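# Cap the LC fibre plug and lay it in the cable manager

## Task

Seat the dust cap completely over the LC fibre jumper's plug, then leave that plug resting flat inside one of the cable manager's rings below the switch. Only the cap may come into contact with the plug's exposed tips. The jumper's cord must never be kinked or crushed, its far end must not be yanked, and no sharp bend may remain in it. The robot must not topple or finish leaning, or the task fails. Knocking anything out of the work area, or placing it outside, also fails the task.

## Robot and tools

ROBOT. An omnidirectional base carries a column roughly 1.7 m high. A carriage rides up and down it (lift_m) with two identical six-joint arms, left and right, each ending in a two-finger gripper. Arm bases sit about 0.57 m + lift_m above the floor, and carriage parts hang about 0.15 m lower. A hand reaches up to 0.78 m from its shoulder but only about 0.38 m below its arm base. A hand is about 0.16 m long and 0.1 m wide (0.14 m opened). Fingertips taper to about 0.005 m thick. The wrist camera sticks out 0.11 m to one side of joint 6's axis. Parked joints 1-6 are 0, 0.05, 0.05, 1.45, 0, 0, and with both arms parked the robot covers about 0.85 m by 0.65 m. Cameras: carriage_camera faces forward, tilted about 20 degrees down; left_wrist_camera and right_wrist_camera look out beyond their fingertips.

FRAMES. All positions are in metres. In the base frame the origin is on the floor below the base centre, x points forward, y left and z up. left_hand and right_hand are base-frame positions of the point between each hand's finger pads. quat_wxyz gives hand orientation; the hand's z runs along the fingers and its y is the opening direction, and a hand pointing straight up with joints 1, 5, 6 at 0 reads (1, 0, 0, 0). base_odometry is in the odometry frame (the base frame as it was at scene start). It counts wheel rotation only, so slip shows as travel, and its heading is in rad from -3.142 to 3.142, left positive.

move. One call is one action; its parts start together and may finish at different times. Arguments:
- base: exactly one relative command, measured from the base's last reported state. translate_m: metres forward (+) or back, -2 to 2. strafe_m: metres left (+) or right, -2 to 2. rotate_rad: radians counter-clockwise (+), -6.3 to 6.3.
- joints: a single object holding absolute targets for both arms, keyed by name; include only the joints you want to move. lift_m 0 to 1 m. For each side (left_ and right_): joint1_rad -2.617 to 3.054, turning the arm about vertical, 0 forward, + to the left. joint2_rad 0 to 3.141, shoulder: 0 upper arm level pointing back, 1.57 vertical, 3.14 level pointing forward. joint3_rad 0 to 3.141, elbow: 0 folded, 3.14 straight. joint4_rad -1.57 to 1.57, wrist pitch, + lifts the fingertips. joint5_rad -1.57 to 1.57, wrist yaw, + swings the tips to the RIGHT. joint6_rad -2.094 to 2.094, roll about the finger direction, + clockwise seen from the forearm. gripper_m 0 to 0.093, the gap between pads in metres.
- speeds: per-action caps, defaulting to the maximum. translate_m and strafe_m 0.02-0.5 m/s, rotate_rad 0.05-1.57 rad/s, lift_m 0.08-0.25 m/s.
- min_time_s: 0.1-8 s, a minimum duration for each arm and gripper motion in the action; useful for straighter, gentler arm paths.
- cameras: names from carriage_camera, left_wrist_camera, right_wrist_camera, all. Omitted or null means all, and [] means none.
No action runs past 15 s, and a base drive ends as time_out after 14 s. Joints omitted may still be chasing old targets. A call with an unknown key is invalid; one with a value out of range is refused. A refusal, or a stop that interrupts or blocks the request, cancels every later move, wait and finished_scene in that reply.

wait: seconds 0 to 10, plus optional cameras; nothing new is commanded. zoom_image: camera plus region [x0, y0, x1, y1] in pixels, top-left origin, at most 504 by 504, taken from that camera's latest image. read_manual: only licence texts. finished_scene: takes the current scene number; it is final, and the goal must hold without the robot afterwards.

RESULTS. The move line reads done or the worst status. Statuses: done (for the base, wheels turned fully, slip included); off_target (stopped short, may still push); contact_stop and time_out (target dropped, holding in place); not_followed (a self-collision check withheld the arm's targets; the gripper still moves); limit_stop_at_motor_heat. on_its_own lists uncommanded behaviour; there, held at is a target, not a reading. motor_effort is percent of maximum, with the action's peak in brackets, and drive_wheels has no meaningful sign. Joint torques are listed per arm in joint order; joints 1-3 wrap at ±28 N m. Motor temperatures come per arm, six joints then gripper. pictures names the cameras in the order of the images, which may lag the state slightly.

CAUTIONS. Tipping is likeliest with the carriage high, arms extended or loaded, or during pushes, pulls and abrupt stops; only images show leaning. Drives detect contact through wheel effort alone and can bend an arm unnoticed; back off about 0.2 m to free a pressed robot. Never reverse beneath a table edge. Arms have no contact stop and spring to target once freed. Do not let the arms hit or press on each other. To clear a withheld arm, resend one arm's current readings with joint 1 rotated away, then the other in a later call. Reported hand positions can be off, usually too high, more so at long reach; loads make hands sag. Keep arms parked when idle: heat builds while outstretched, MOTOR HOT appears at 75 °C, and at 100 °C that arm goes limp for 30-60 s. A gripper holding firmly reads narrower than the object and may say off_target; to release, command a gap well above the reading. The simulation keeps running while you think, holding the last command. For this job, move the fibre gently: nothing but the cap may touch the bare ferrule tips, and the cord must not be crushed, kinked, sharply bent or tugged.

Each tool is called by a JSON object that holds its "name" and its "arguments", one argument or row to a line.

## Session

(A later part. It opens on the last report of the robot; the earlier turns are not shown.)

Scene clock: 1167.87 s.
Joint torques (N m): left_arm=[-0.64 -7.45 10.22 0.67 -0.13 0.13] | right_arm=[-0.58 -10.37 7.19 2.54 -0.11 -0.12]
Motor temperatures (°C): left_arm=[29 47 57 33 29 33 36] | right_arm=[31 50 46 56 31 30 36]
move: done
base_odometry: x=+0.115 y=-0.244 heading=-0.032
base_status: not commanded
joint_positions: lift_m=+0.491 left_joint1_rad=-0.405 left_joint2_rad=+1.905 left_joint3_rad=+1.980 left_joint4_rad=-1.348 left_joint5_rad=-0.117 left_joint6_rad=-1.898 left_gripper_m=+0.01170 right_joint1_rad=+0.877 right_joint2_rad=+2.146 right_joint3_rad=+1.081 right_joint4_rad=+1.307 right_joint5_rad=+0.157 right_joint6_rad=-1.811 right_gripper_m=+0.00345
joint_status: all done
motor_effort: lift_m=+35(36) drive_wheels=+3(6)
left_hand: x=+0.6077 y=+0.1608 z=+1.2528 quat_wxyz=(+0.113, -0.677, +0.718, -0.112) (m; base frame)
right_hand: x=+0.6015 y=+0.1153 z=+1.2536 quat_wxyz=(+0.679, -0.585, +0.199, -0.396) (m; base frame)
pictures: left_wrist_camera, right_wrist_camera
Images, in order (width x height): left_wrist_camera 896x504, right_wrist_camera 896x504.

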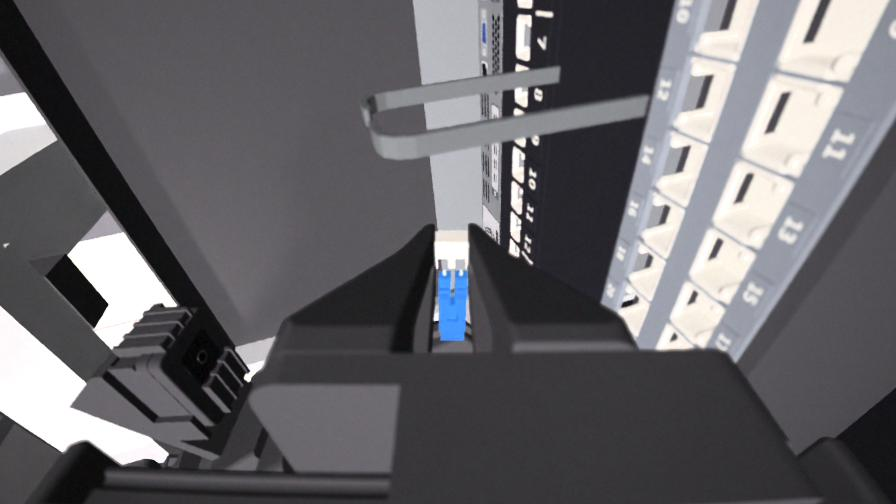

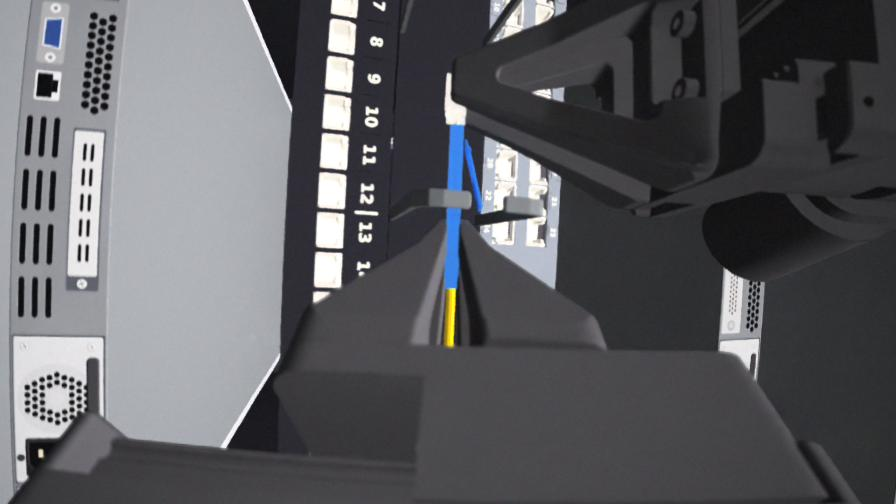

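{"name": "move", "arguments": {
  "joints": {"left_joint1_rad": -0.4195, "left_joint2_rad": 1.921, "left_joint3_rad": 2.0195, "left_joint4_rad": -1.356, "left_joint5_rad": -0.124, "left_joint6_rad": -1.888},
  "min_time_s": 1,
  "cameras": ["left_wrist_camera", "right_wrist_camera"]
}}

{"name": "zoom_image", "arguments": {
  "camera": "right_wrist_camera",
  "region": [420, 80, 500, 160]
}}

{"name": "zoom_image", "arguments": {
  "camera": "left_wrist_camera",
  "region": [405, 230, 495, 320]
}}

Scene clock: 1224.07 s.
Joint torques (N m): left_arm=[-0.64 -7.2 10.45 0.67 -0.14 0.13] | right_arm=[-0.59 -10.36 7.2 2.54 -0.11 -0.12]
Motor temperatures (°C): left_arm=[29 48 57 33 29 33 36] | right_arm=[31 51 46 56 31 30 36]
move: done
base_odometry: x=+0.115 y=-0.244 heading=-0.032
base_status: not commanded
joint_positions: lift_m=+0.491 left_joint1_rad=-0.411 left_joint2_rad=+1.905 left_joint3_rad=+1.980 left_joint4_rad=-1.348 left_joint5_rad=-0.117 left_joint6_rad=-1.898 left_gripper_m=+0.01170 right_joint1_rad=+0.877 right_joint2_rad=+2.146 right_joint3_rad=+1.081 right_joint4_rad=+1.307 right_joint5_rad=+0.157 right_joint6_rad=-1.811 right_gripper_m=+0.00345
joint_status: all done
motor_effort: lift_m=+35(35) drive_wheels=+2(5)
left_hand: x=+0.6068 y=+0.1582 z=+1.2528 quat_wxyz=(+0.113, -0.675, +0.721, -0.112) (m; base frame)
right_hand: x=+0.6015 y=+0.1153 z=+1.2536 quat_wxyz=(+0.679, -0.585, +0.199, -0.396) (m; base frame)
pictures: left_wrist_camera, right_wrist_camera
Images, in order (width x height): left_wrist_camera 896x504, right_wrist_camera 896x504.

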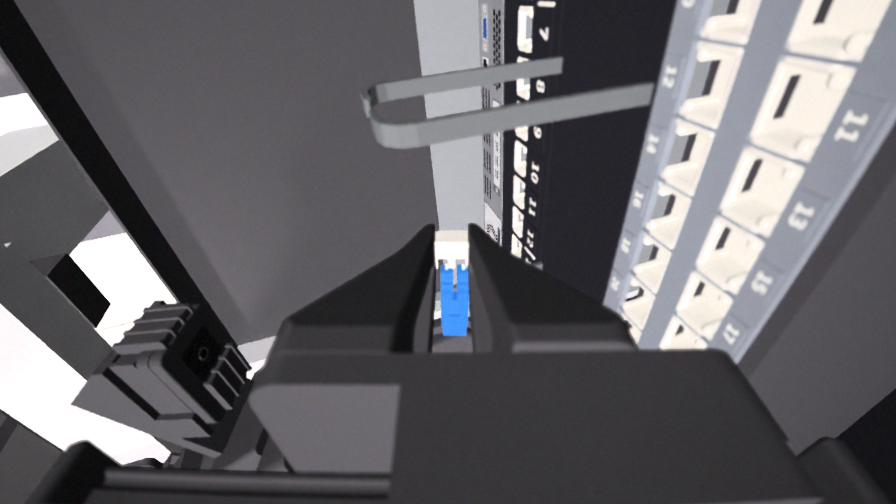

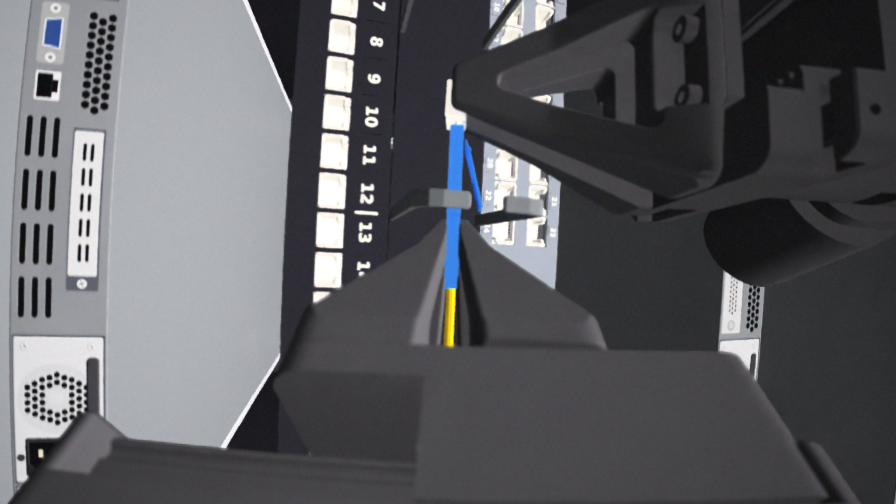

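Scaled by 6.300 from the camera's 896x504 image, which has a finer 1280x720 frame.

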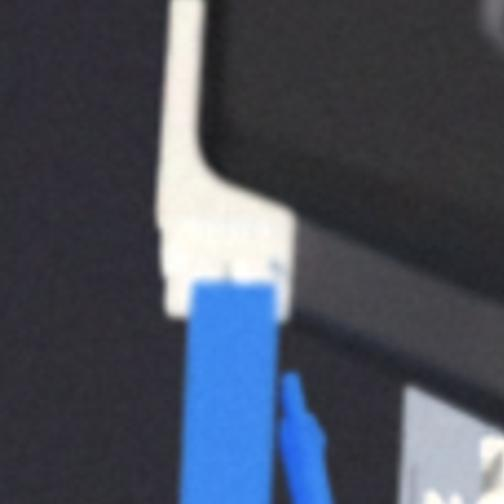

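Scaled by 5.600 from the camera's 896x504 image, which has a finer 1280x720 frame.

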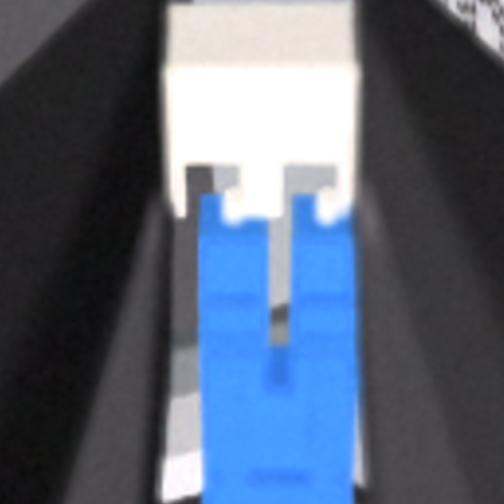

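{"name": "move", "arguments": {
  "joints": {"left_joint1_rad": -0.385, "left_joint2_rad": 1.888, "left_joint3_rad": 1.982, "left_joint4_rad": -1.356, "left_joint5_rad": -0.124, "left_joint6_rad": -1.888},
  "min_time_s": 1,
  "cameras": []
}}

{"name": "move", "arguments": {
  "joints": {"left_joint1_rad": -0.412, "left_joint2_rad": 1.9165, "left_joint3_rad": 2.0145, "left_joint4_rad": -1.356, "left_joint5_rad": -0.124, "left_joint6_rad": -1.888},
  "min_time_s": 1.5,
  "cameras": ["left_wrist_camera", "right_wrist_camera"]
}}

{"name": "zoom_image", "arguments": {
  "camera": "right_wrist_camera",
  "region": [420, 80, 500, 160]
}}

{"name": "zoom_image", "arguments": {
  "camera": "left_wrist_camera",
  "region": [405, 230, 495, 320]
}}

Scene clock: 1262.43 s.
Joint torques (N m): left_arm=[0.64 -9.89 7.19 0.67 -0.12 0.13] | right_arm=[-0.58 -10.36 7.2 2.54 -0.11 -0.12]
Motor temperatures (°C): left_arm=[29 48 58 33 29 33 36] | right_arm=[31 51 46 56 31 30 36]
move: done
base_odometry: x=+0.115 y=-0.244 heading=-0.032
base_status: not commanded
joint_positions: lift_m=+0.491 left_joint1_rad=-0.392 left_joint2_rad=+1.905 left_joint3_rad=+1.980 left_joint4_rad=-1.348 left_joint5_rad=-0.117 left_joint6_rad=-1.898 left_gripper_m=+0.01170 right_joint1_rad=+0.877 right_joint2_rad=+2.146 right_joint3_rad=+1.081 right_joint4_rad=+1.307 right_joint5_rad=+0.157 right_joint6_rad=-1.811 right_gripper_m=+0.00345
joint_status: all done
motor_effort: lift_m=+35(36) drive_wheels=+2(5)
left_hand: x=+0.6095 y=+0.1656 z=+1.2528 quat_wxyz=(+0.114, -0.681, +0.714, -0.111) (m; base frame)
right_hand: x=+0.6015 y=+0.1153 z=+1.2536 quat_wxyz=(+0.679, -0.585, +0.199, -0.396) (m; base frame)
pictures: none
No camera images: "cameras" was empty.

Scene clock: 1264.23 s.
Joint torques (N m): left_arm=[-0.62 -7.57 10.03 0.68 -0.13 0.14] | right_arm=[-0.57 -10.35 7.21 2.53 -0.11 -0.12]
Motor temperatures (°C): left_arm=[29 48 58 33 29 33 36] | right_arm=[31 51 46 56 31 30 36]
move: done
base_odometry: x=+0.115 y=-0.244 heading=-0.032
base_status: not commanded
joint_positions: lift_m=+0.491 left_joint1_rad=-0.404 left_joint2_rad=+1.905 left_joint3_rad=+1.980 left_joint4_rad=-1.348 left_joint5_rad=-0.117 left_joint6_rad=-1.898 left_gripper_m=+0.01170 right_joint1_rad=+0.877 right_joint2_rad=+2.146 right_joint3_rad=+1.081 right_joint4_rad=+1.307 right_joint5_rad=+0.157 right_joint6_rad=-1.811 right_gripper_m=+0.00345
joint_status: all done
motor_effort: lift_m=+35(36) drive_wheels=+0(8)
left_hand: x=+0.6078 y=+0.1611 z=+1.2528 quat_wxyz=(+0.114, -0.677, +0.718, -0.112) (m; base frame)
right_hand: x=+0.6015 y=+0.1153 z=+1.2536 quat_wxyz=(+0.679, -0.585, +0.199, -0.396) (m; base frame)
pictures: left_wrist_camera, right_wrist_camera
Images, in order (width x height): left_wrist_camera 896x504, right_wrist_camera 896x504.

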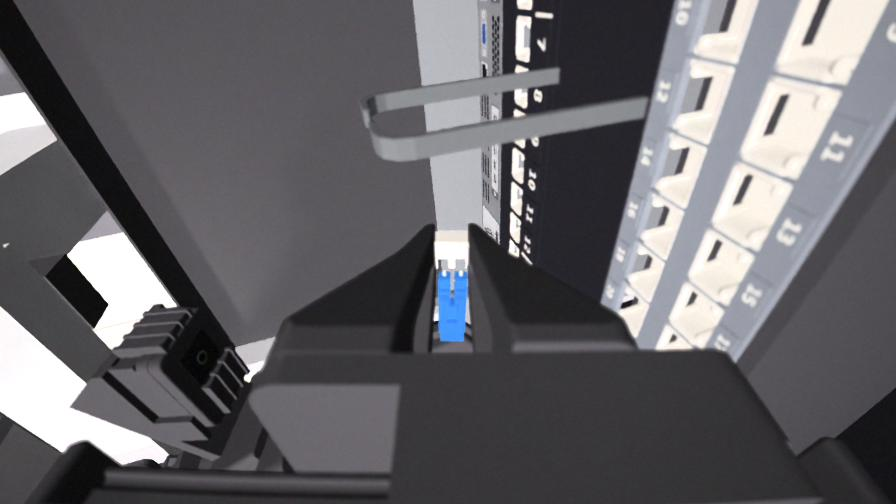

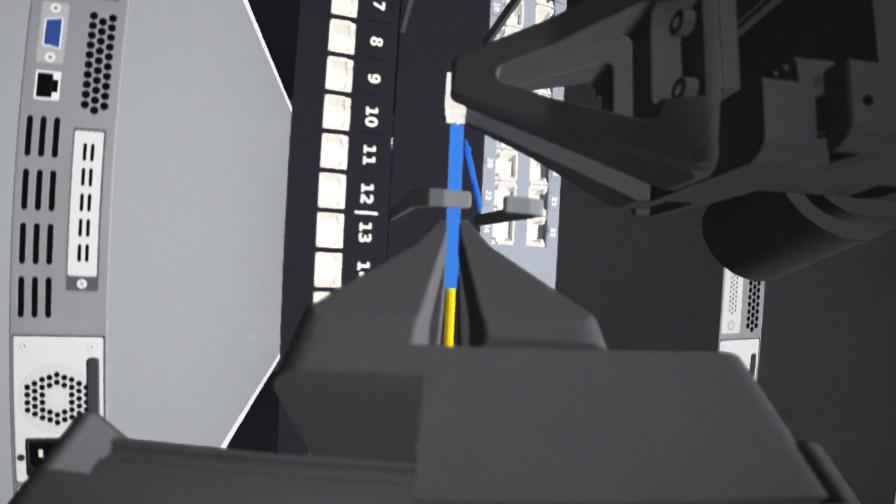

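Scaled by 6.300 from the camera's 896x504 image, which has a finer 1280x720 frame.

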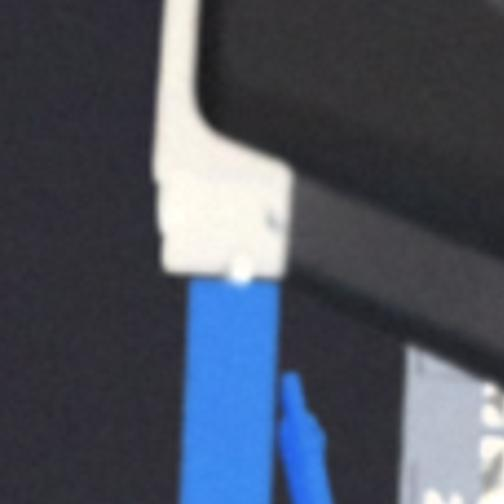

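Scaled by 5.600 from the camera's 896x504 image, which has a finer 1280x720 frame.

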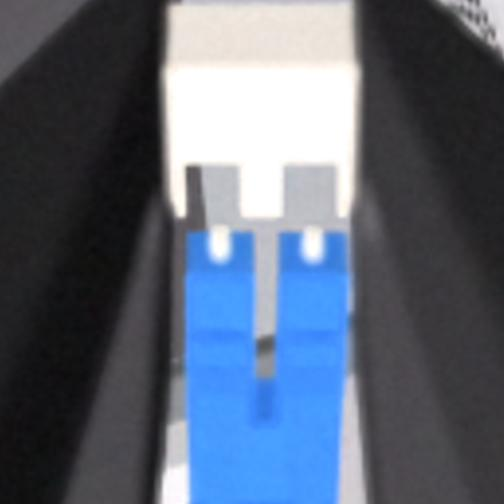

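{"name": "move", "arguments": {
  "joints": {"left_joint1_rad": -0.380, "left_joint2_rad": 1.845, "left_joint3_rad": 1.925, "left_joint4_rad": -1.356, "left_joint5_rad": -0.124, "left_joint6_rad": -1.888},
  "min_time_s": 1.2,
  "cameras": []
}}

{"name": "move", "arguments": {
  "joints": {"left_joint1_rad": -0.410, "left_joint2_rad": 1.917, "left_joint3_rad": 2.0138, "left_joint4_rad": -1.356, "left_joint5_rad": -0.124, "left_joint6_rad": -1.888},
  "min_time_s": 2,
  "cameras": ["left_wrist_camera", "right_wrist_camera"]
}}

{"name": "zoom_image", "arguments": {
  "camera": "right_wrist_camera",
  "region": [420, 80, 500, 160]
}}

{"name": "zoom_image", "arguments": {
  "camera": "left_wrist_camera",
  "region": [405, 230, 495, 320]
}}

Scene clock: 1301.87 s.
Joint torques (N m): left_arm=[0.7 -11.21 5.72 0.64 -0.14 0.13] | right_arm=[-0.58 -10.36 7.2 2.53 -0.11 -0.12]
Motor temperatures (°C): left_arm=[29 49 58 32 29 33 37] | right_arm=[31 51 46 56 31 30 36]
move: done
base_odometry: x=+0.115 y=-0.244 heading=-0.032
base_status: not commanded
joint_positions: lift_m=+0.491 left_joint1_rad=-0.388 left_joint2_rad=+1.880 left_joint3_rad=+1.940 left_joint4_rad=-1.348 left_joint5_rad=-0.117 left_joint6_rad=-1.898 left_gripper_m=+0.01170 right_joint1_rad=+0.877 right_joint2_rad=+2.146 right_joint3_rad=+1.081 right_joint4_rad=+1.307 right_joint5_rad=+0.157 right_joint6_rad=-1.811 right_gripper_m=+0.00345
joint_status: all done
motor_effort: lift_m=+35(36) drive_wheels=+4(5)
left_hand: x=+0.6020 y=+0.1707 z=+1.2498 quat_wxyz=(+0.111, -0.683, +0.714, -0.104) (m; base frame)
right_hand: x=+0.6015 y=+0.1153 z=+1.2536 quat_wxyz=(+0.679, -0.585, +0.199, -0.396) (m; base frame)
pictures: none
No camera images: "cameras" was empty.

Scene clock: 1304.17 s.
Joint torques (N m): left_arm=[-0.61 -7.38 9.96 0.68 -0.13 0.13] | right_arm=[-0.57 -10.36 7.2 2.53 -0.11 -0.12]
Motor temperatures (°C): left_arm=[29 49 58 32 29 33 37] | right_arm=[31 51 46 56 31 30 36]
move: done
base_odometry: x=+0.115 y=-0.244 heading=-0.032
base_status: not commanded
joint_positions: lift_m=+0.491 left_joint1_rad=-0.402 left_joint2_rad=+1.903 left_joint3_rad=+1.980 left_joint4_rad=-1.348 left_joint5_rad=-0.117 left_joint6_rad=-1.898 left_gripper_m=+0.01170 right_joint1_rad=+0.877 right_joint2_rad=+2.146 right_joint3_rad=+1.081 right_joint4_rad=+1.307 right_joint5_rad=+0.157 right_joint6_rad=-1.811 right_gripper_m=+0.00345
joint_status: all done
motor_effort: lift_m=+35(36) drive_wheels=+3(7)
left_hand: x=+0.6078 y=+0.1620 z=+1.2532 quat_wxyz=(+0.114, -0.678, +0.718, -0.112) (m; base frame)
right_hand: x=+0.6015 y=+0.1153 z=+1.2536 quat_wxyz=(+0.679, -0.585, +0.199, -0.396) (m; base frame)
pictures: left_wrist_camera, right_wrist_camera
Images, in order (width x height): left_wrist_camera 896x504, right_wrist_camera 896x504.

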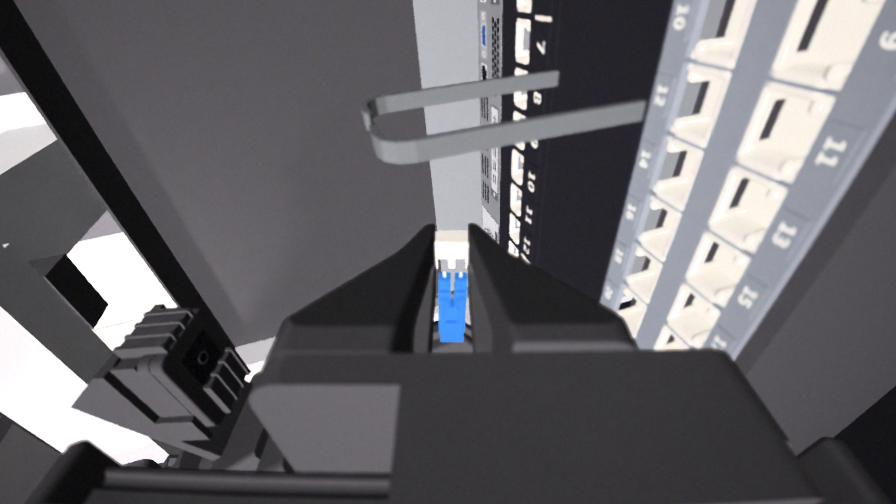

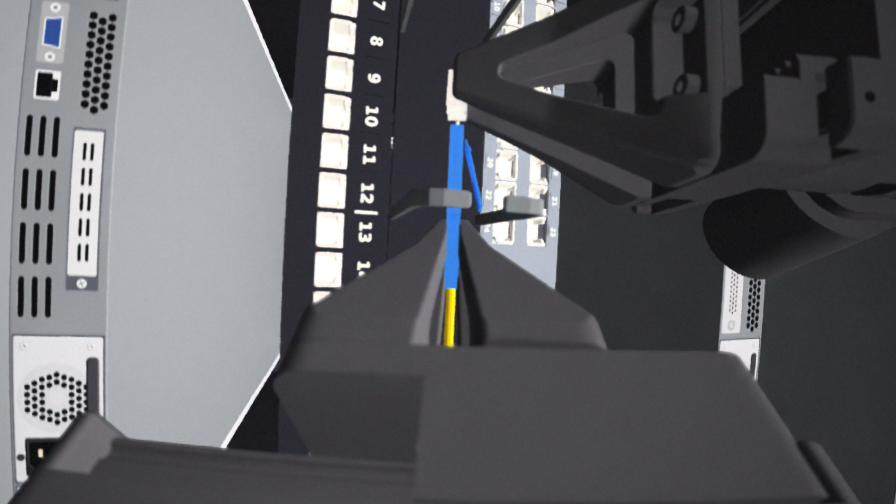

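Scaled by 6.300 from the camera's 896x504 image, which has a finer 1280x720 frame.

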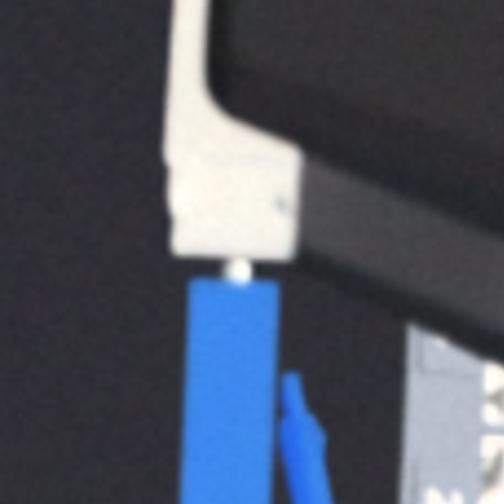

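Scaled by 5.600 from the camera's 896x504 image, which has a finer 1280x720 frame.

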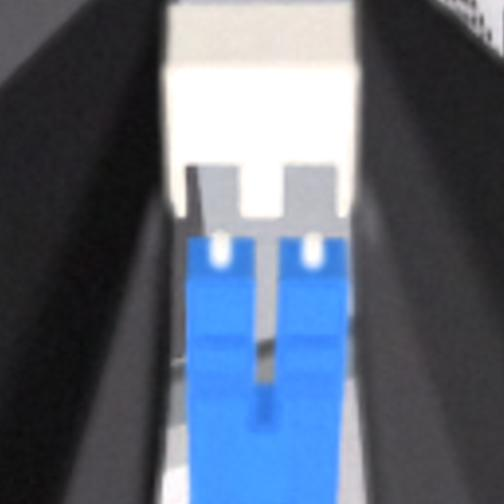

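{"name": "move", "arguments": {
  "joints": {"left_joint1_rad": -0.365, "left_joint2_rad": 1.83, "left_joint3_rad": 1.91, "left_joint4_rad": -1.356, "left_joint5_rad": -0.124, "left_joint6_rad": -1.888},
  "min_time_s": 1.2,
  "cameras": []
}}

{"name": "move", "arguments": {
  "joints": {"left_joint1_rad": -0.3867, "left_joint2_rad": 1.9039, "left_joint3_rad": 1.9992, "left_joint4_rad": -1.356, "left_joint5_rad": -0.124, "left_joint6_rad": -1.888},
  "min_time_s": 2,
  "cameras": ["right_wrist_camera"]
}}

{"name": "zoom_image", "arguments": {
  "camera": "right_wrist_camera",
  "region": [420, 40, 540, 160]
}}

Scene clock: 1368.77 s.
Joint torques (N m): left_arm=[0.72 -11.03 5.74 0.65 -0.14 0.13] | right_arm=[-0.57 -10.37 7.21 2.53 -0.11 -0.12]
Motor temperatures (°C): left_arm=[29 48 58 32 29 33 37] | right_arm=[31 52 47 57 31 30 36]
move: done
base_odometry: x=+0.115 y=-0.244 heading=-0.032
base_status: not commanded
joint_positions: lift_m=+0.491 left_joint1_rad=-0.373 left_joint2_rad=+1.865 left_joint3_rad=+1.924 left_joint4_rad=-1.348 left_joint5_rad=-0.117 left_joint6_rad=-1.898 left_gripper_m=+0.01170 right_joint1_rad=+0.877 right_joint2_rad=+2.146 right_joint3_rad=+1.081 right_joint4_rad=+1.307 right_joint5_rad=+0.157 right_joint6_rad=-1.811 right_gripper_m=+0.00345
joint_status: all done
motor_effort: lift_m=+36(36) drive_wheels=+3(6)
left_hand: x=+0.6003 y=+0.1779 z=+1.2512 quat_wxyz=(+0.112, -0.689, +0.709, -0.103) (m; base frame)
right_hand: x=+0.6015 y=+0.1153 z=+1.2536 quat_wxyz=(+0.679, -0.585, +0.199, -0.396) (m; base frame)
pictures: none
No camera images: "cameras" was empty.

Scene clock: 1371.07 s.
Joint torques (N m): left_arm=[-0.79 -7.28 10 0.68 -0.14 0.13] | right_arm=[-0.58 -10.36 7.2 2.54 -0.11 -0.12]
Motor temperatures (°C): left_arm=[29 48 58 32 29 33 37] | right_arm=[31 52 47 57 31 30 36]
move: done
base_odometry: x=+0.115 y=-0.244 heading=-0.032
base_status: not commanded
joint_positions: lift_m=+0.491 left_joint1_rad=-0.377 left_joint2_rad=+1.890 left_joint3_rad=+1.965 left_joint4_rad=-1.349 left_joint5_rad=-0.117 left_joint6_rad=-1.898 left_gripper_m=+0.01170 right_joint1_rad=+0.877 right_joint2_rad=+2.146 right_joint3_rad=+1.081 right_joint4_rad=+1.307 right_joint5_rad=+0.157 right_joint6_rad=-1.811 right_gripper_m=+0.00345
joint_status: all done
motor_effort: lift_m=+35(36) drive_wheels=+4(6)
left_hand: x=+0.6080 y=+0.1732 z=+1.2538 quat_wxyz=(+0.115, -0.687, +0.709, -0.110) (m; base frame)
right_hand: x=+0.6015 y=+0.1153 z=+1.2536 quat_wxyz=(+0.679, -0.585, +0.199, -0.396) (m; base frame)
pictures: right_wrist_camera
Images, in order (width x height): right_wrist_camera 896x504.

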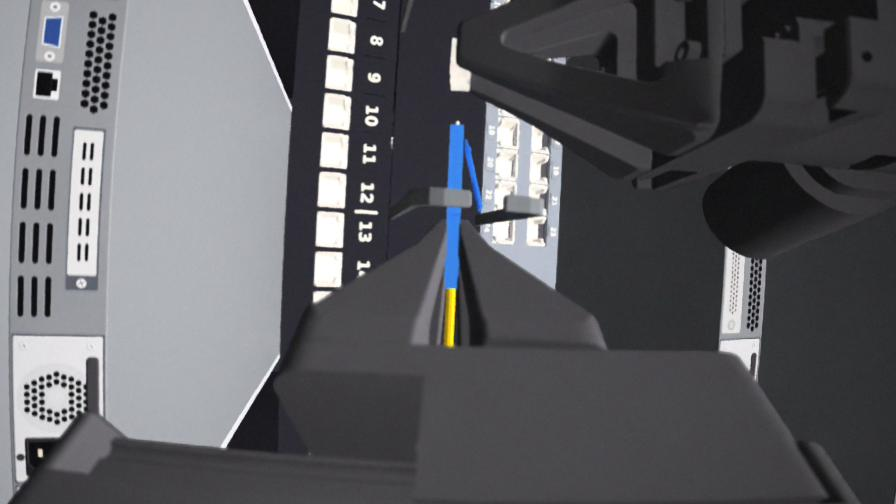

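Scaled by 4.200 from the camera's 896x504 image, which has a finer 1280x720 frame.

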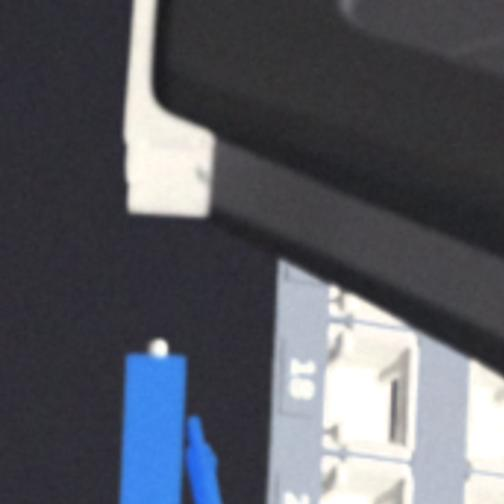

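{"name": "move", "arguments": {
  "joints": {"left_joint1_rad": -0.4335, "left_joint2_rad": 1.9295, "left_joint3_rad": 2.0294, "left_joint4_rad": -1.356, "left_joint5_rad": -0.124, "left_joint6_rad": -1.888},
  "min_time_s": 3.5,
  "cameras": ["left_wrist_camera", "right_wrist_camera"]
}}

{"name": "zoom_image", "arguments": {
  "camera": "right_wrist_camera",
  "region": [420, 60, 520, 160]
}}

{"name": "zoom_image", "arguments": {
  "camera": "left_wrist_camera",
  "region": [405, 230, 495, 320]
}}

Scene clock: 1408.63 s.
Joint torques (N m): left_arm=[-0.73 -7.45 9.96 0.7 -0.13 0.13] | right_arm=[-0.59 -10.36 7.19 2.53 -0.11 -0.12]
Motor temperatures (°C): left_arm=[29 47 62 32 29 33 37] | right_arm=[31 52 47 57 31 30 36]
move: done
base_odometry: x=+0.115 y=-0.244 heading=-0.032
base_status: not commanded
joint_positions: lift_m=+0.491 left_joint1_rad=-0.424 left_joint2_rad=+1.916 left_joint3_rad=+1.996 left_joint4_rad=-1.349 left_joint5_rad=-0.117 left_joint6_rad=-1.898 left_gripper_m=+0.01170 right_joint1_rad=+0.877 right_joint2_rad=+2.146 right_joint3_rad=+1.081 right_joint4_rad=+1.307 right_joint5_rad=+0.157 right_joint6_rad=-1.811 right_gripper_m=+0.00345
joint_status: all done
motor_effort: lift_m=+35(36) drive_wheels=+2(7)
left_hand: x=+0.6077 y=+0.1520 z=+1.2534 quat_wxyz=(+0.113, -0.670, +0.725, -0.115) (m; base frame)
right_hand: x=+0.6014 y=+0.1153 z=+1.2536 quat_wxyz=(+0.679, -0.585, +0.199, -0.396) (m; base frame)
pictures: left_wrist_camera, right_wrist_camera
Images, in order (width x height): left_wrist_camera 896x504, right_wrist_camera 896x504.

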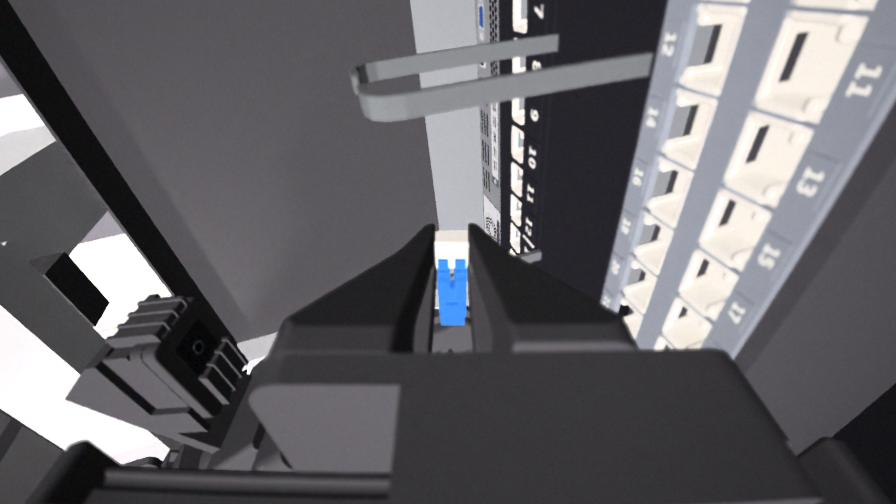

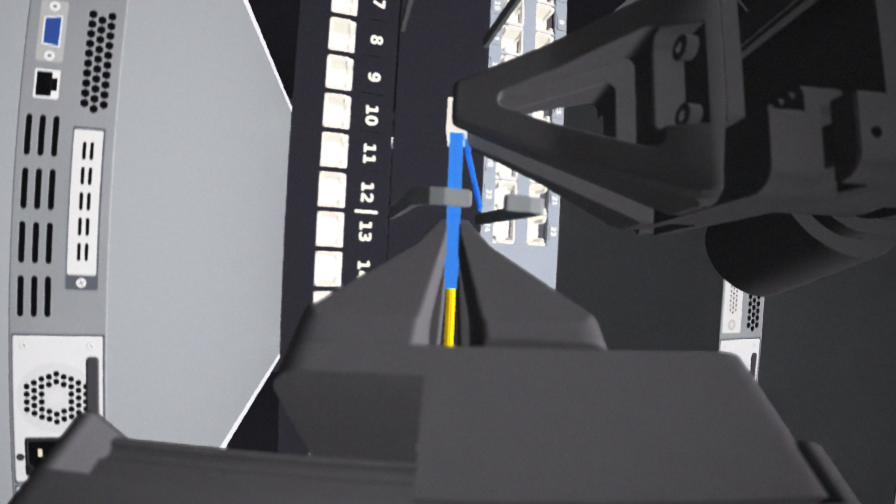

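Scaled by 5.040 from the camera's 896x504 image, which has a finer 1280x720 frame.

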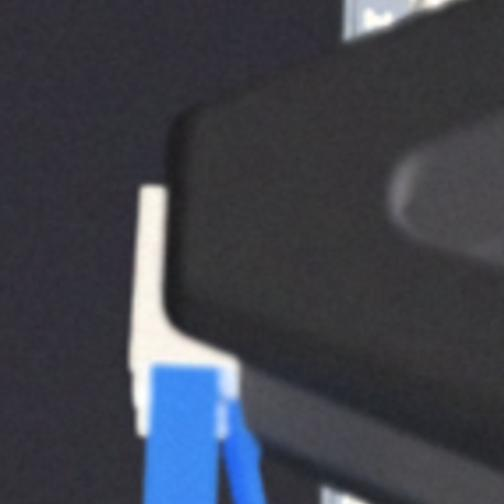

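Scaled by 5.600 from the camera's 896x504 image, which has a finer 1280x720 frame.

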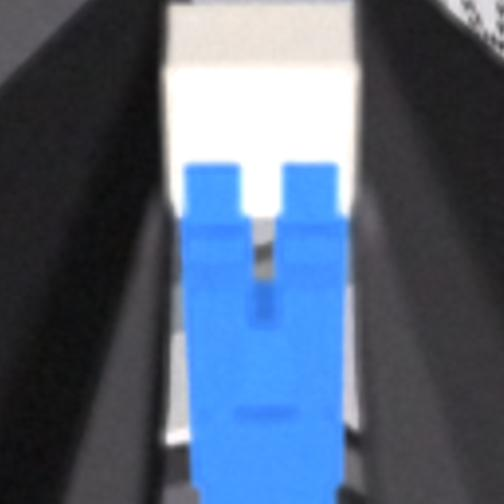

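{"name": "move", "arguments": {
  "joints": {"left_joint1_rad": -0.4435, "left_joint2_rad": 1.9295, "left_joint3_rad": 2.0294, "left_joint4_rad": -1.356, "left_joint5_rad": -0.124, "left_joint6_rad": -1.888},
  "min_time_s": 1,
  "cameras": ["right_wrist_camera"]
}}

{"name": "zoom_image", "arguments": {
  "camera": "right_wrist_camera",
  "region": [420, 60, 520, 160]
}}

Scene clock: 1430.43 s.
Joint torques (N m): left_arm=[-1.07 -7.43 9.95 0.7 -0.05 0.12] | right_arm=[-0.57 -10.33 7.19 2.52 -0.11 -0.12]
Motor temperatures (°C): left_arm=[29 48 60 32 29 33 37] | right_arm=[31 52 47 57 31 30 36]
move: done
base_odometry: x=+0.115 y=-0.244 heading=-0.032
base_status: not commanded
joint_positions: lift_m=+0.491 left_joint1_rad=-0.429 left_joint2_rad=+1.916 left_joint3_rad=+1.996 left_joint4_rad=-1.349 left_joint5_rad=-0.128 left_joint6_rad=-1.898 left_gripper_m=+0.01170 right_joint1_rad=+0.877 right_joint2_rad=+2.146 right_joint3_rad=+1.081 right_joint4_rad=+1.308 right_joint5_rad=+0.157 right_joint6_rad=-1.811 right_gripper_m=+0.00345
joint_status: all done
motor_effort: lift_m=+36(36) drive_wheels=+5(6)
left_hand: x=+0.6075 y=+0.1514 z=+1.2536 quat_wxyz=(+0.117, -0.668, +0.726, -0.113) (m; base frame)
right_hand: x=+0.6014 y=+0.1153 z=+1.2538 quat_wxyz=(+0.679, -0.585, +0.198, -0.396) (m; base frame)
pictures: right_wrist_camera
Images, in order (width x height): right_wrist_camera 896x504.

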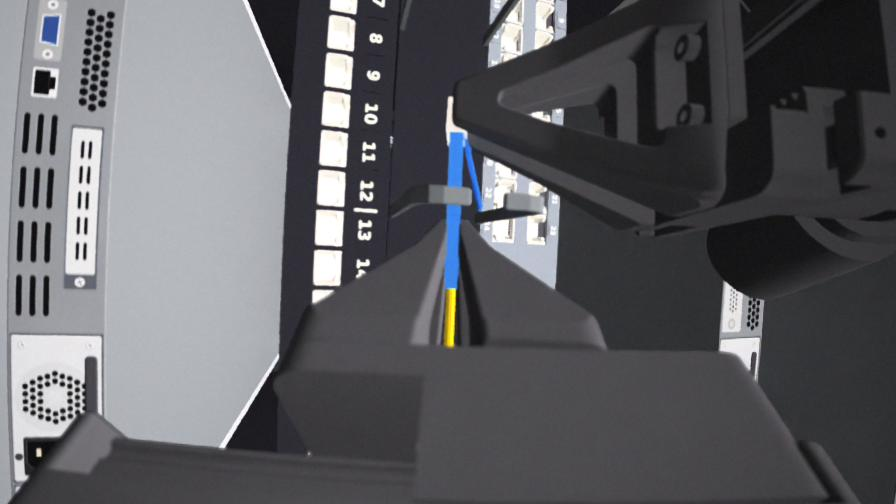

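Scaled by 5.040 from the camera's 896x504 image, which has a finer 1280x720 frame.

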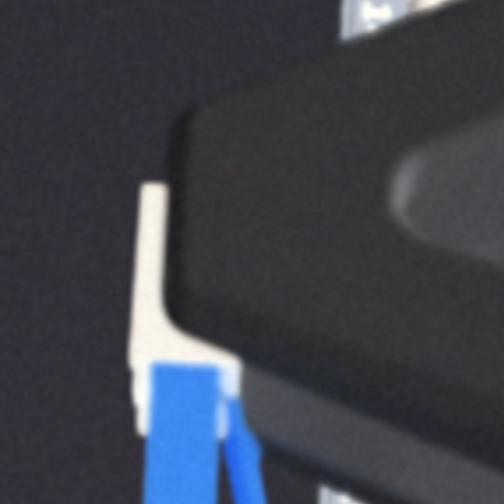

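{"name": "move", "arguments": {
  "joints": {"left_joint1_rad": -0.453, "left_joint4_rad": -1.350, "left_joint5_rad": -0.065, "right_joint1_rad": 0.884, "right_joint5_rad": 0.135},
  "min_time_s": 1.5,
  "cameras": ["right_wrist_camera"]
}}

{"name": "zoom_image", "arguments": {
  "camera": "right_wrist_camera",
  "region": [420, 60, 520, 160]
}}

Scene clock: 1483.70 s.
Joint torques (N m): left_arm=[-1.74 -7.46 9.92 0.76 0.47 0.13] | right_arm=[0.65 -10.36 7.21 2.51 -0.24 -0.12]
Motor temperatures (°C): left_arm=[29 49 59 32 29 33 37] | right_arm=[31 52 47 57 31 30 36]
move: off_target
base_odometry: x=+0.115 y=-0.244 heading=-0.032
base_status: not commanded
joint_positions: lift_m=+0.491 left_joint1_rad=-0.431 left_joint2_rad=+1.916 left_joint3_rad=+1.996 left_joint4_rad=-1.349 left_joint5_rad=-0.125 left_joint6_rad=-1.898 left_gripper_m=+0.01170 right_joint1_rad=+0.877 right_joint2_rad=+2.146 right_joint3_rad=+1.081 right_joint4_rad=+1.309 right_joint5_rad=+0.157 right_joint6_rad=-1.811 right_gripper_m=+0.00345
joint_status: left_joint1_rad off_target (ended at -0.431, target -0.453); left_joint5_rad off_target (ended at -0.125, target -0.065); the others done
motor_effort: lift_m=+35(36) drive_wheels=+1(4)
left_hand: x=+0.6070 y=+0.1503 z=+1.2536 quat_wxyz=(+0.116, -0.667, +0.727, -0.114) (m; base frame)
right_hand: x=+0.6013 y=+0.1152 z=+1.2541 quat_wxyz=(+0.680, -0.584, +0.198, -0.397) (m; base frame)
pictures: right_wrist_camera
Images, in order (width x height): right_wrist_camera 896x504.

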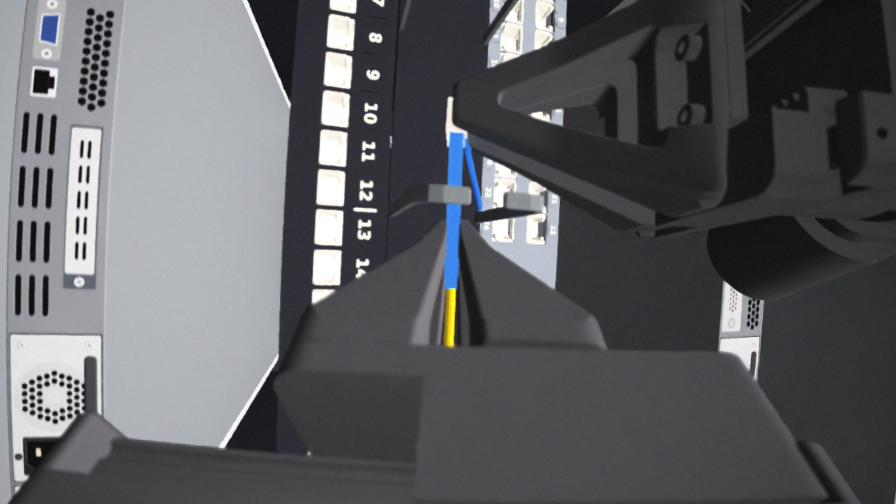

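Scaled by 5.040 from the camera's 896x504 image, which has a finer 1280x720 frame.

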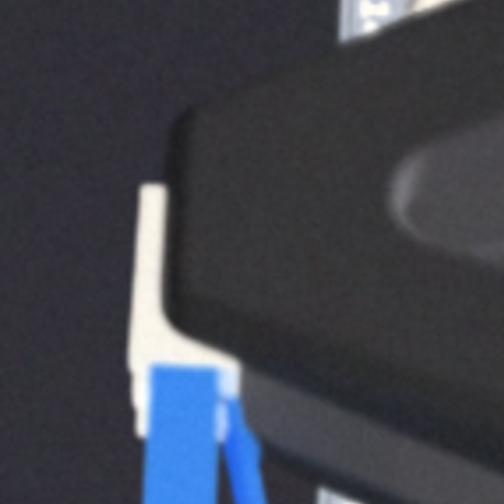

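{"name": "move", "arguments": {
  "joints": {"left_joint1_rad": -0.468, "left_joint4_rad": -1.345, "left_joint5_rad": -0.025, "right_joint1_rad": 0.891, "right_joint5_rad": 0.113},
  "min_time_s": 1.5,
  "cameras": ["right_wrist_camera"]
}}

{"name": "zoom_image", "arguments": {
  "camera": "right_wrist_camera",
  "region": [420, 60, 520, 160]
}}

Scene clock: 1509.70 s.
Joint torques (N m): left_arm=[-2.74 -7.45 9.94 0.82 0.76 0.13] | right_arm=[1.37 -10.35 7.19 2.5 -0.45 -0.11]
Motor temperatures (°C): left_arm=[29 49 59 33 29 33 37] | right_arm=[31 53 47 57 31 30 36]
move: off_target
base_odometry: x=+0.115 y=-0.244 heading=-0.032
base_status: not commanded
joint_positions: lift_m=+0.491 left_joint1_rad=-0.434 left_joint2_rad=+1.916 left_joint3_rad=+1.996 left_joint4_rad=-1.349 left_joint5_rad=-0.116 left_joint6_rad=-1.898 left_gripper_m=+0.01170 right_joint1_rad=+0.877 right_joint2_rad=+2.146 right_joint3_rad=+1.081 right_joint4_rad=+1.310 right_joint5_rad=+0.155 right_joint6_rad=-1.811 right_gripper_m=+0.00345
joint_status: left_joint1_rad off_target (ended at -0.433, target -0.468); left_joint5_rad off_target (ended at -0.115, target -0.025); right_joint5_rad off_target (ended at +0.155, target +0.113); the others done
motor_effort: lift_m=+35(36) drive_wheels=+2(6)
left_hand: x=+0.6060 y=+0.1479 z=+1.2534 quat_wxyz=(+0.112, -0.666, +0.728, -0.116) (m; base frame)
right_hand: x=+0.6010 y=+0.1155 z=+1.2543 quat_wxyz=(+0.680, -0.584, +0.197, -0.396) (m; base frame)
pictures: right_wrist_camera
Images, in order (width x height): right_wrist_camera 896x504.

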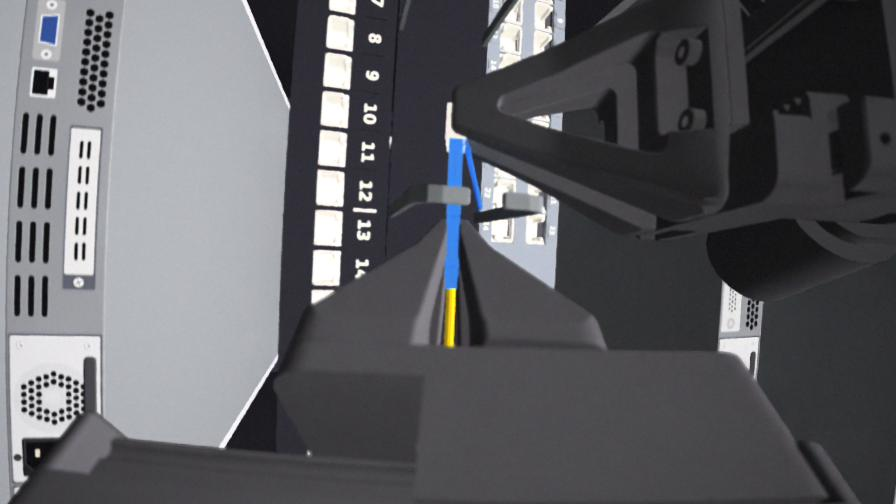

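Scaled by 5.040 from the camera's 896x504 image, which has a finer 1280x720 frame.

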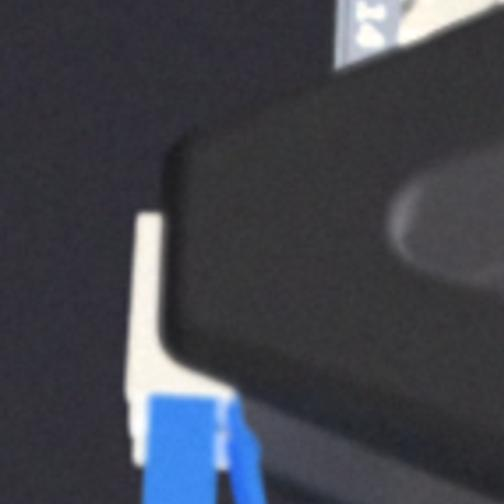

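{"name": "move", "arguments": {
  "joints": {"left_joint1_rad": -0.486, "left_joint4_rad": -1.340, "left_joint5_rad": 0.030, "right_joint1_rad": 0.902, "right_joint5_rad": 0.080},
  "min_time_s": 1.5,
  "cameras": ["left_wrist_camera", "right_wrist_camera"]
}}

{"name": "zoom_image", "arguments": {
  "camera": "right_wrist_camera",
  "region": [420, 60, 520, 160]
}}

{"name": "zoom_image", "arguments": {
  "camera": "left_wrist_camera",
  "region": [405, 230, 495, 320]
}}

Scene clock: 1520.37 s.
Joint torques (N m): left_arm=[-4.11 -7.46 9.91 0.88 1.23 0.13] | right_arm=[2.47 -10.36 7.2 2.48 -0.76 -0.11]
Motor temperatures (°C): left_arm=[30 49 59 33 30 33 37] | right_arm=[31 53 47 56 31 30 36]
move: off_target
base_odometry: x=+0.115 y=-0.244 heading=-0.032
base_status: not commanded
joint_positions: lift_m=+0.491 left_joint1_rad=-0.434 left_joint2_rad=+1.916 left_joint3_rad=+1.996 left_joint4_rad=-1.349 left_joint5_rad=-0.113 left_joint6_rad=-1.898 left_gripper_m=+0.01170 right_joint1_rad=+0.877 right_joint2_rad=+2.146 right_joint3_rad=+1.081 right_joint4_rad=+1.311 right_joint5_rad=+0.153 right_joint6_rad=-1.811 right_gripper_m=+0.00345
joint_status: left_joint1_rad off_target (ended at -0.434, target -0.486); left_joint5_rad off_target (ended at -0.113, target +0.030); right_joint1_rad off_target (ended at +0.877, target +0.902); right_joint5_rad off_target (ended at +0.153, target +0.080); the others done
motor_effort: lift_m=+35(36) drive_wheels=+1(6)
left_hand: x=+0.6056 y=+0.1471 z=+1.2533 quat_wxyz=(+0.110, -0.666, +0.729, -0.116) (m; base frame)
right_hand: x=+0.6008 y=+0.1156 z=+1.2547 quat_wxyz=(+0.681, -0.584, +0.196, -0.396) (m; base frame)
pictures: left_wrist_camera, right_wrist_camera
Images, in order (width x height): left_wrist_camera 896x504, right_wrist_camera 896x504.

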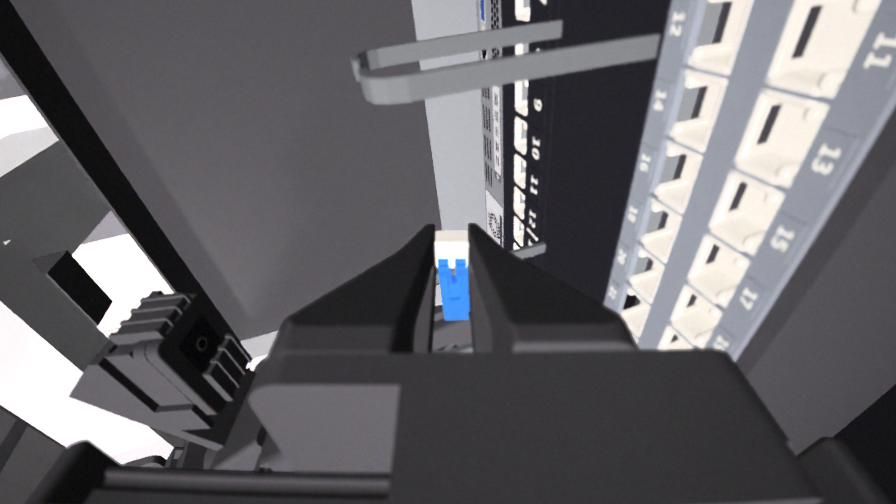

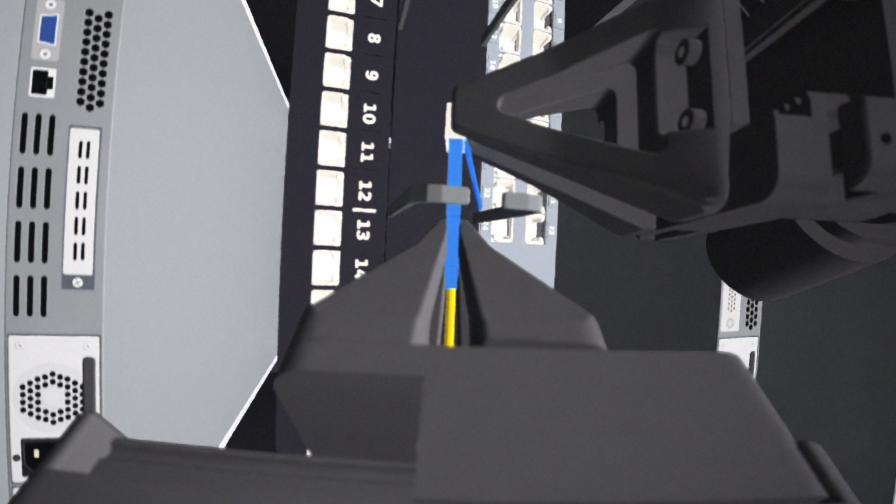

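Scaled by 5.040 from the camera's 896x504 image, which has a finer 1280x720 frame.

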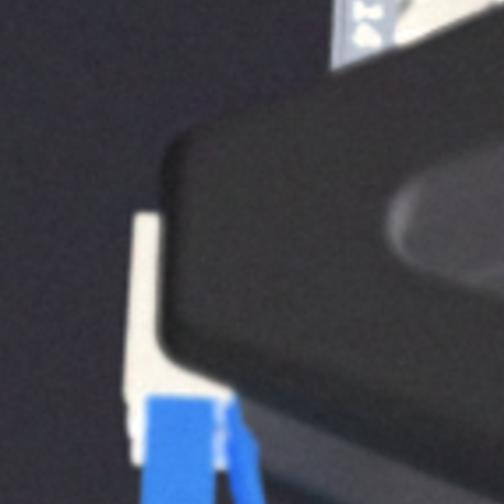

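Scaled by 5.600 from the camera's 896x504 image, which has a finer 1280x720 frame.

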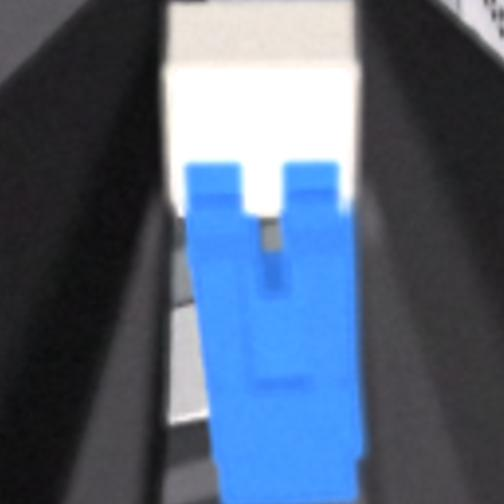

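{"name": "move", "arguments": {
  "joints": {"left_joint1_rad": -0.4435, "left_joint5_rad": -0.118, "left_joint4_rad": -1.350, "right_joint1_rad": 0.878, "right_joint5_rad": 0.146},
  "min_time_s": 2.0,
  "cameras": ["right_wrist_camera"]
}}

Scene clock: 1547.70 s.
Joint torques (N m): left_arm=[-0.69 -7.45 9.92 0.78 -0.01 0.13] | right_arm=[0.06 -10.36 7.19 2.49 -0.07 -0.1]
Motor temperatures (°C): left_arm=[31 50 59 33 31 33 37] | right_arm=[31 53 47 56 32 30 37]
move: done
base_odometry: x=+0.115 y=-0.244 heading=-0.032
base_status: not commanded
joint_positions: lift_m=+0.491 left_joint1_rad=-0.434 left_joint2_rad=+1.916 left_joint3_rad=+1.996 left_joint4_rad=-1.350 left_joint5_rad=-0.125 left_joint6_rad=-1.898 left_gripper_m=+0.01170 right_joint1_rad=+0.877 right_joint2_rad=+2.146 right_joint3_rad=+1.081 right_joint4_rad=+1.311 right_joint5_rad=+0.152 right_joint6_rad=-1.812 right_gripper_m=+0.00345
joint_status: all done
motor_effort: lift_m=+35(36) drive_wheels=+5(6)
left_hand: x=+0.6063 y=+0.1491 z=+1.2535 quat_wxyz=(+0.116, -0.666, +0.728, -0.113) (m; base frame)
right_hand: x=+0.6007 y=+0.1158 z=+1.2545 quat_wxyz=(+0.681, -0.584, +0.196, -0.396) (m; base frame)
pictures: right_wrist_camera
Images, in order (width x height): right_wrist_camera 896x504.

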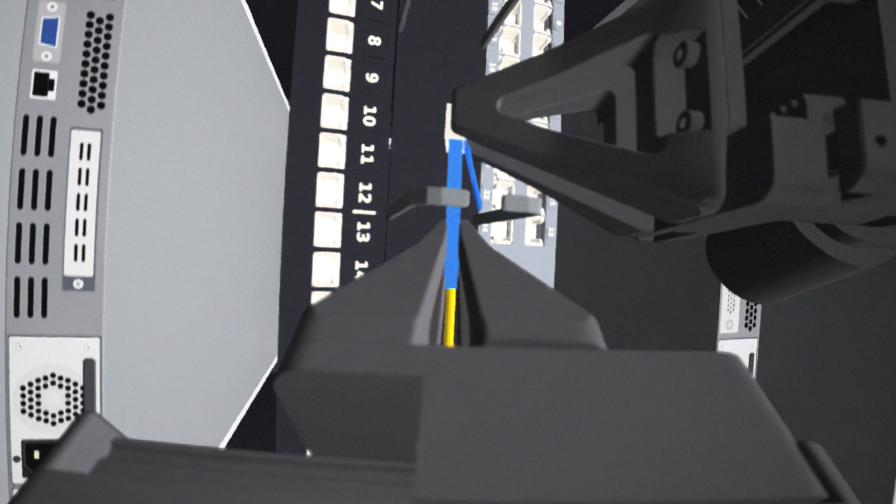

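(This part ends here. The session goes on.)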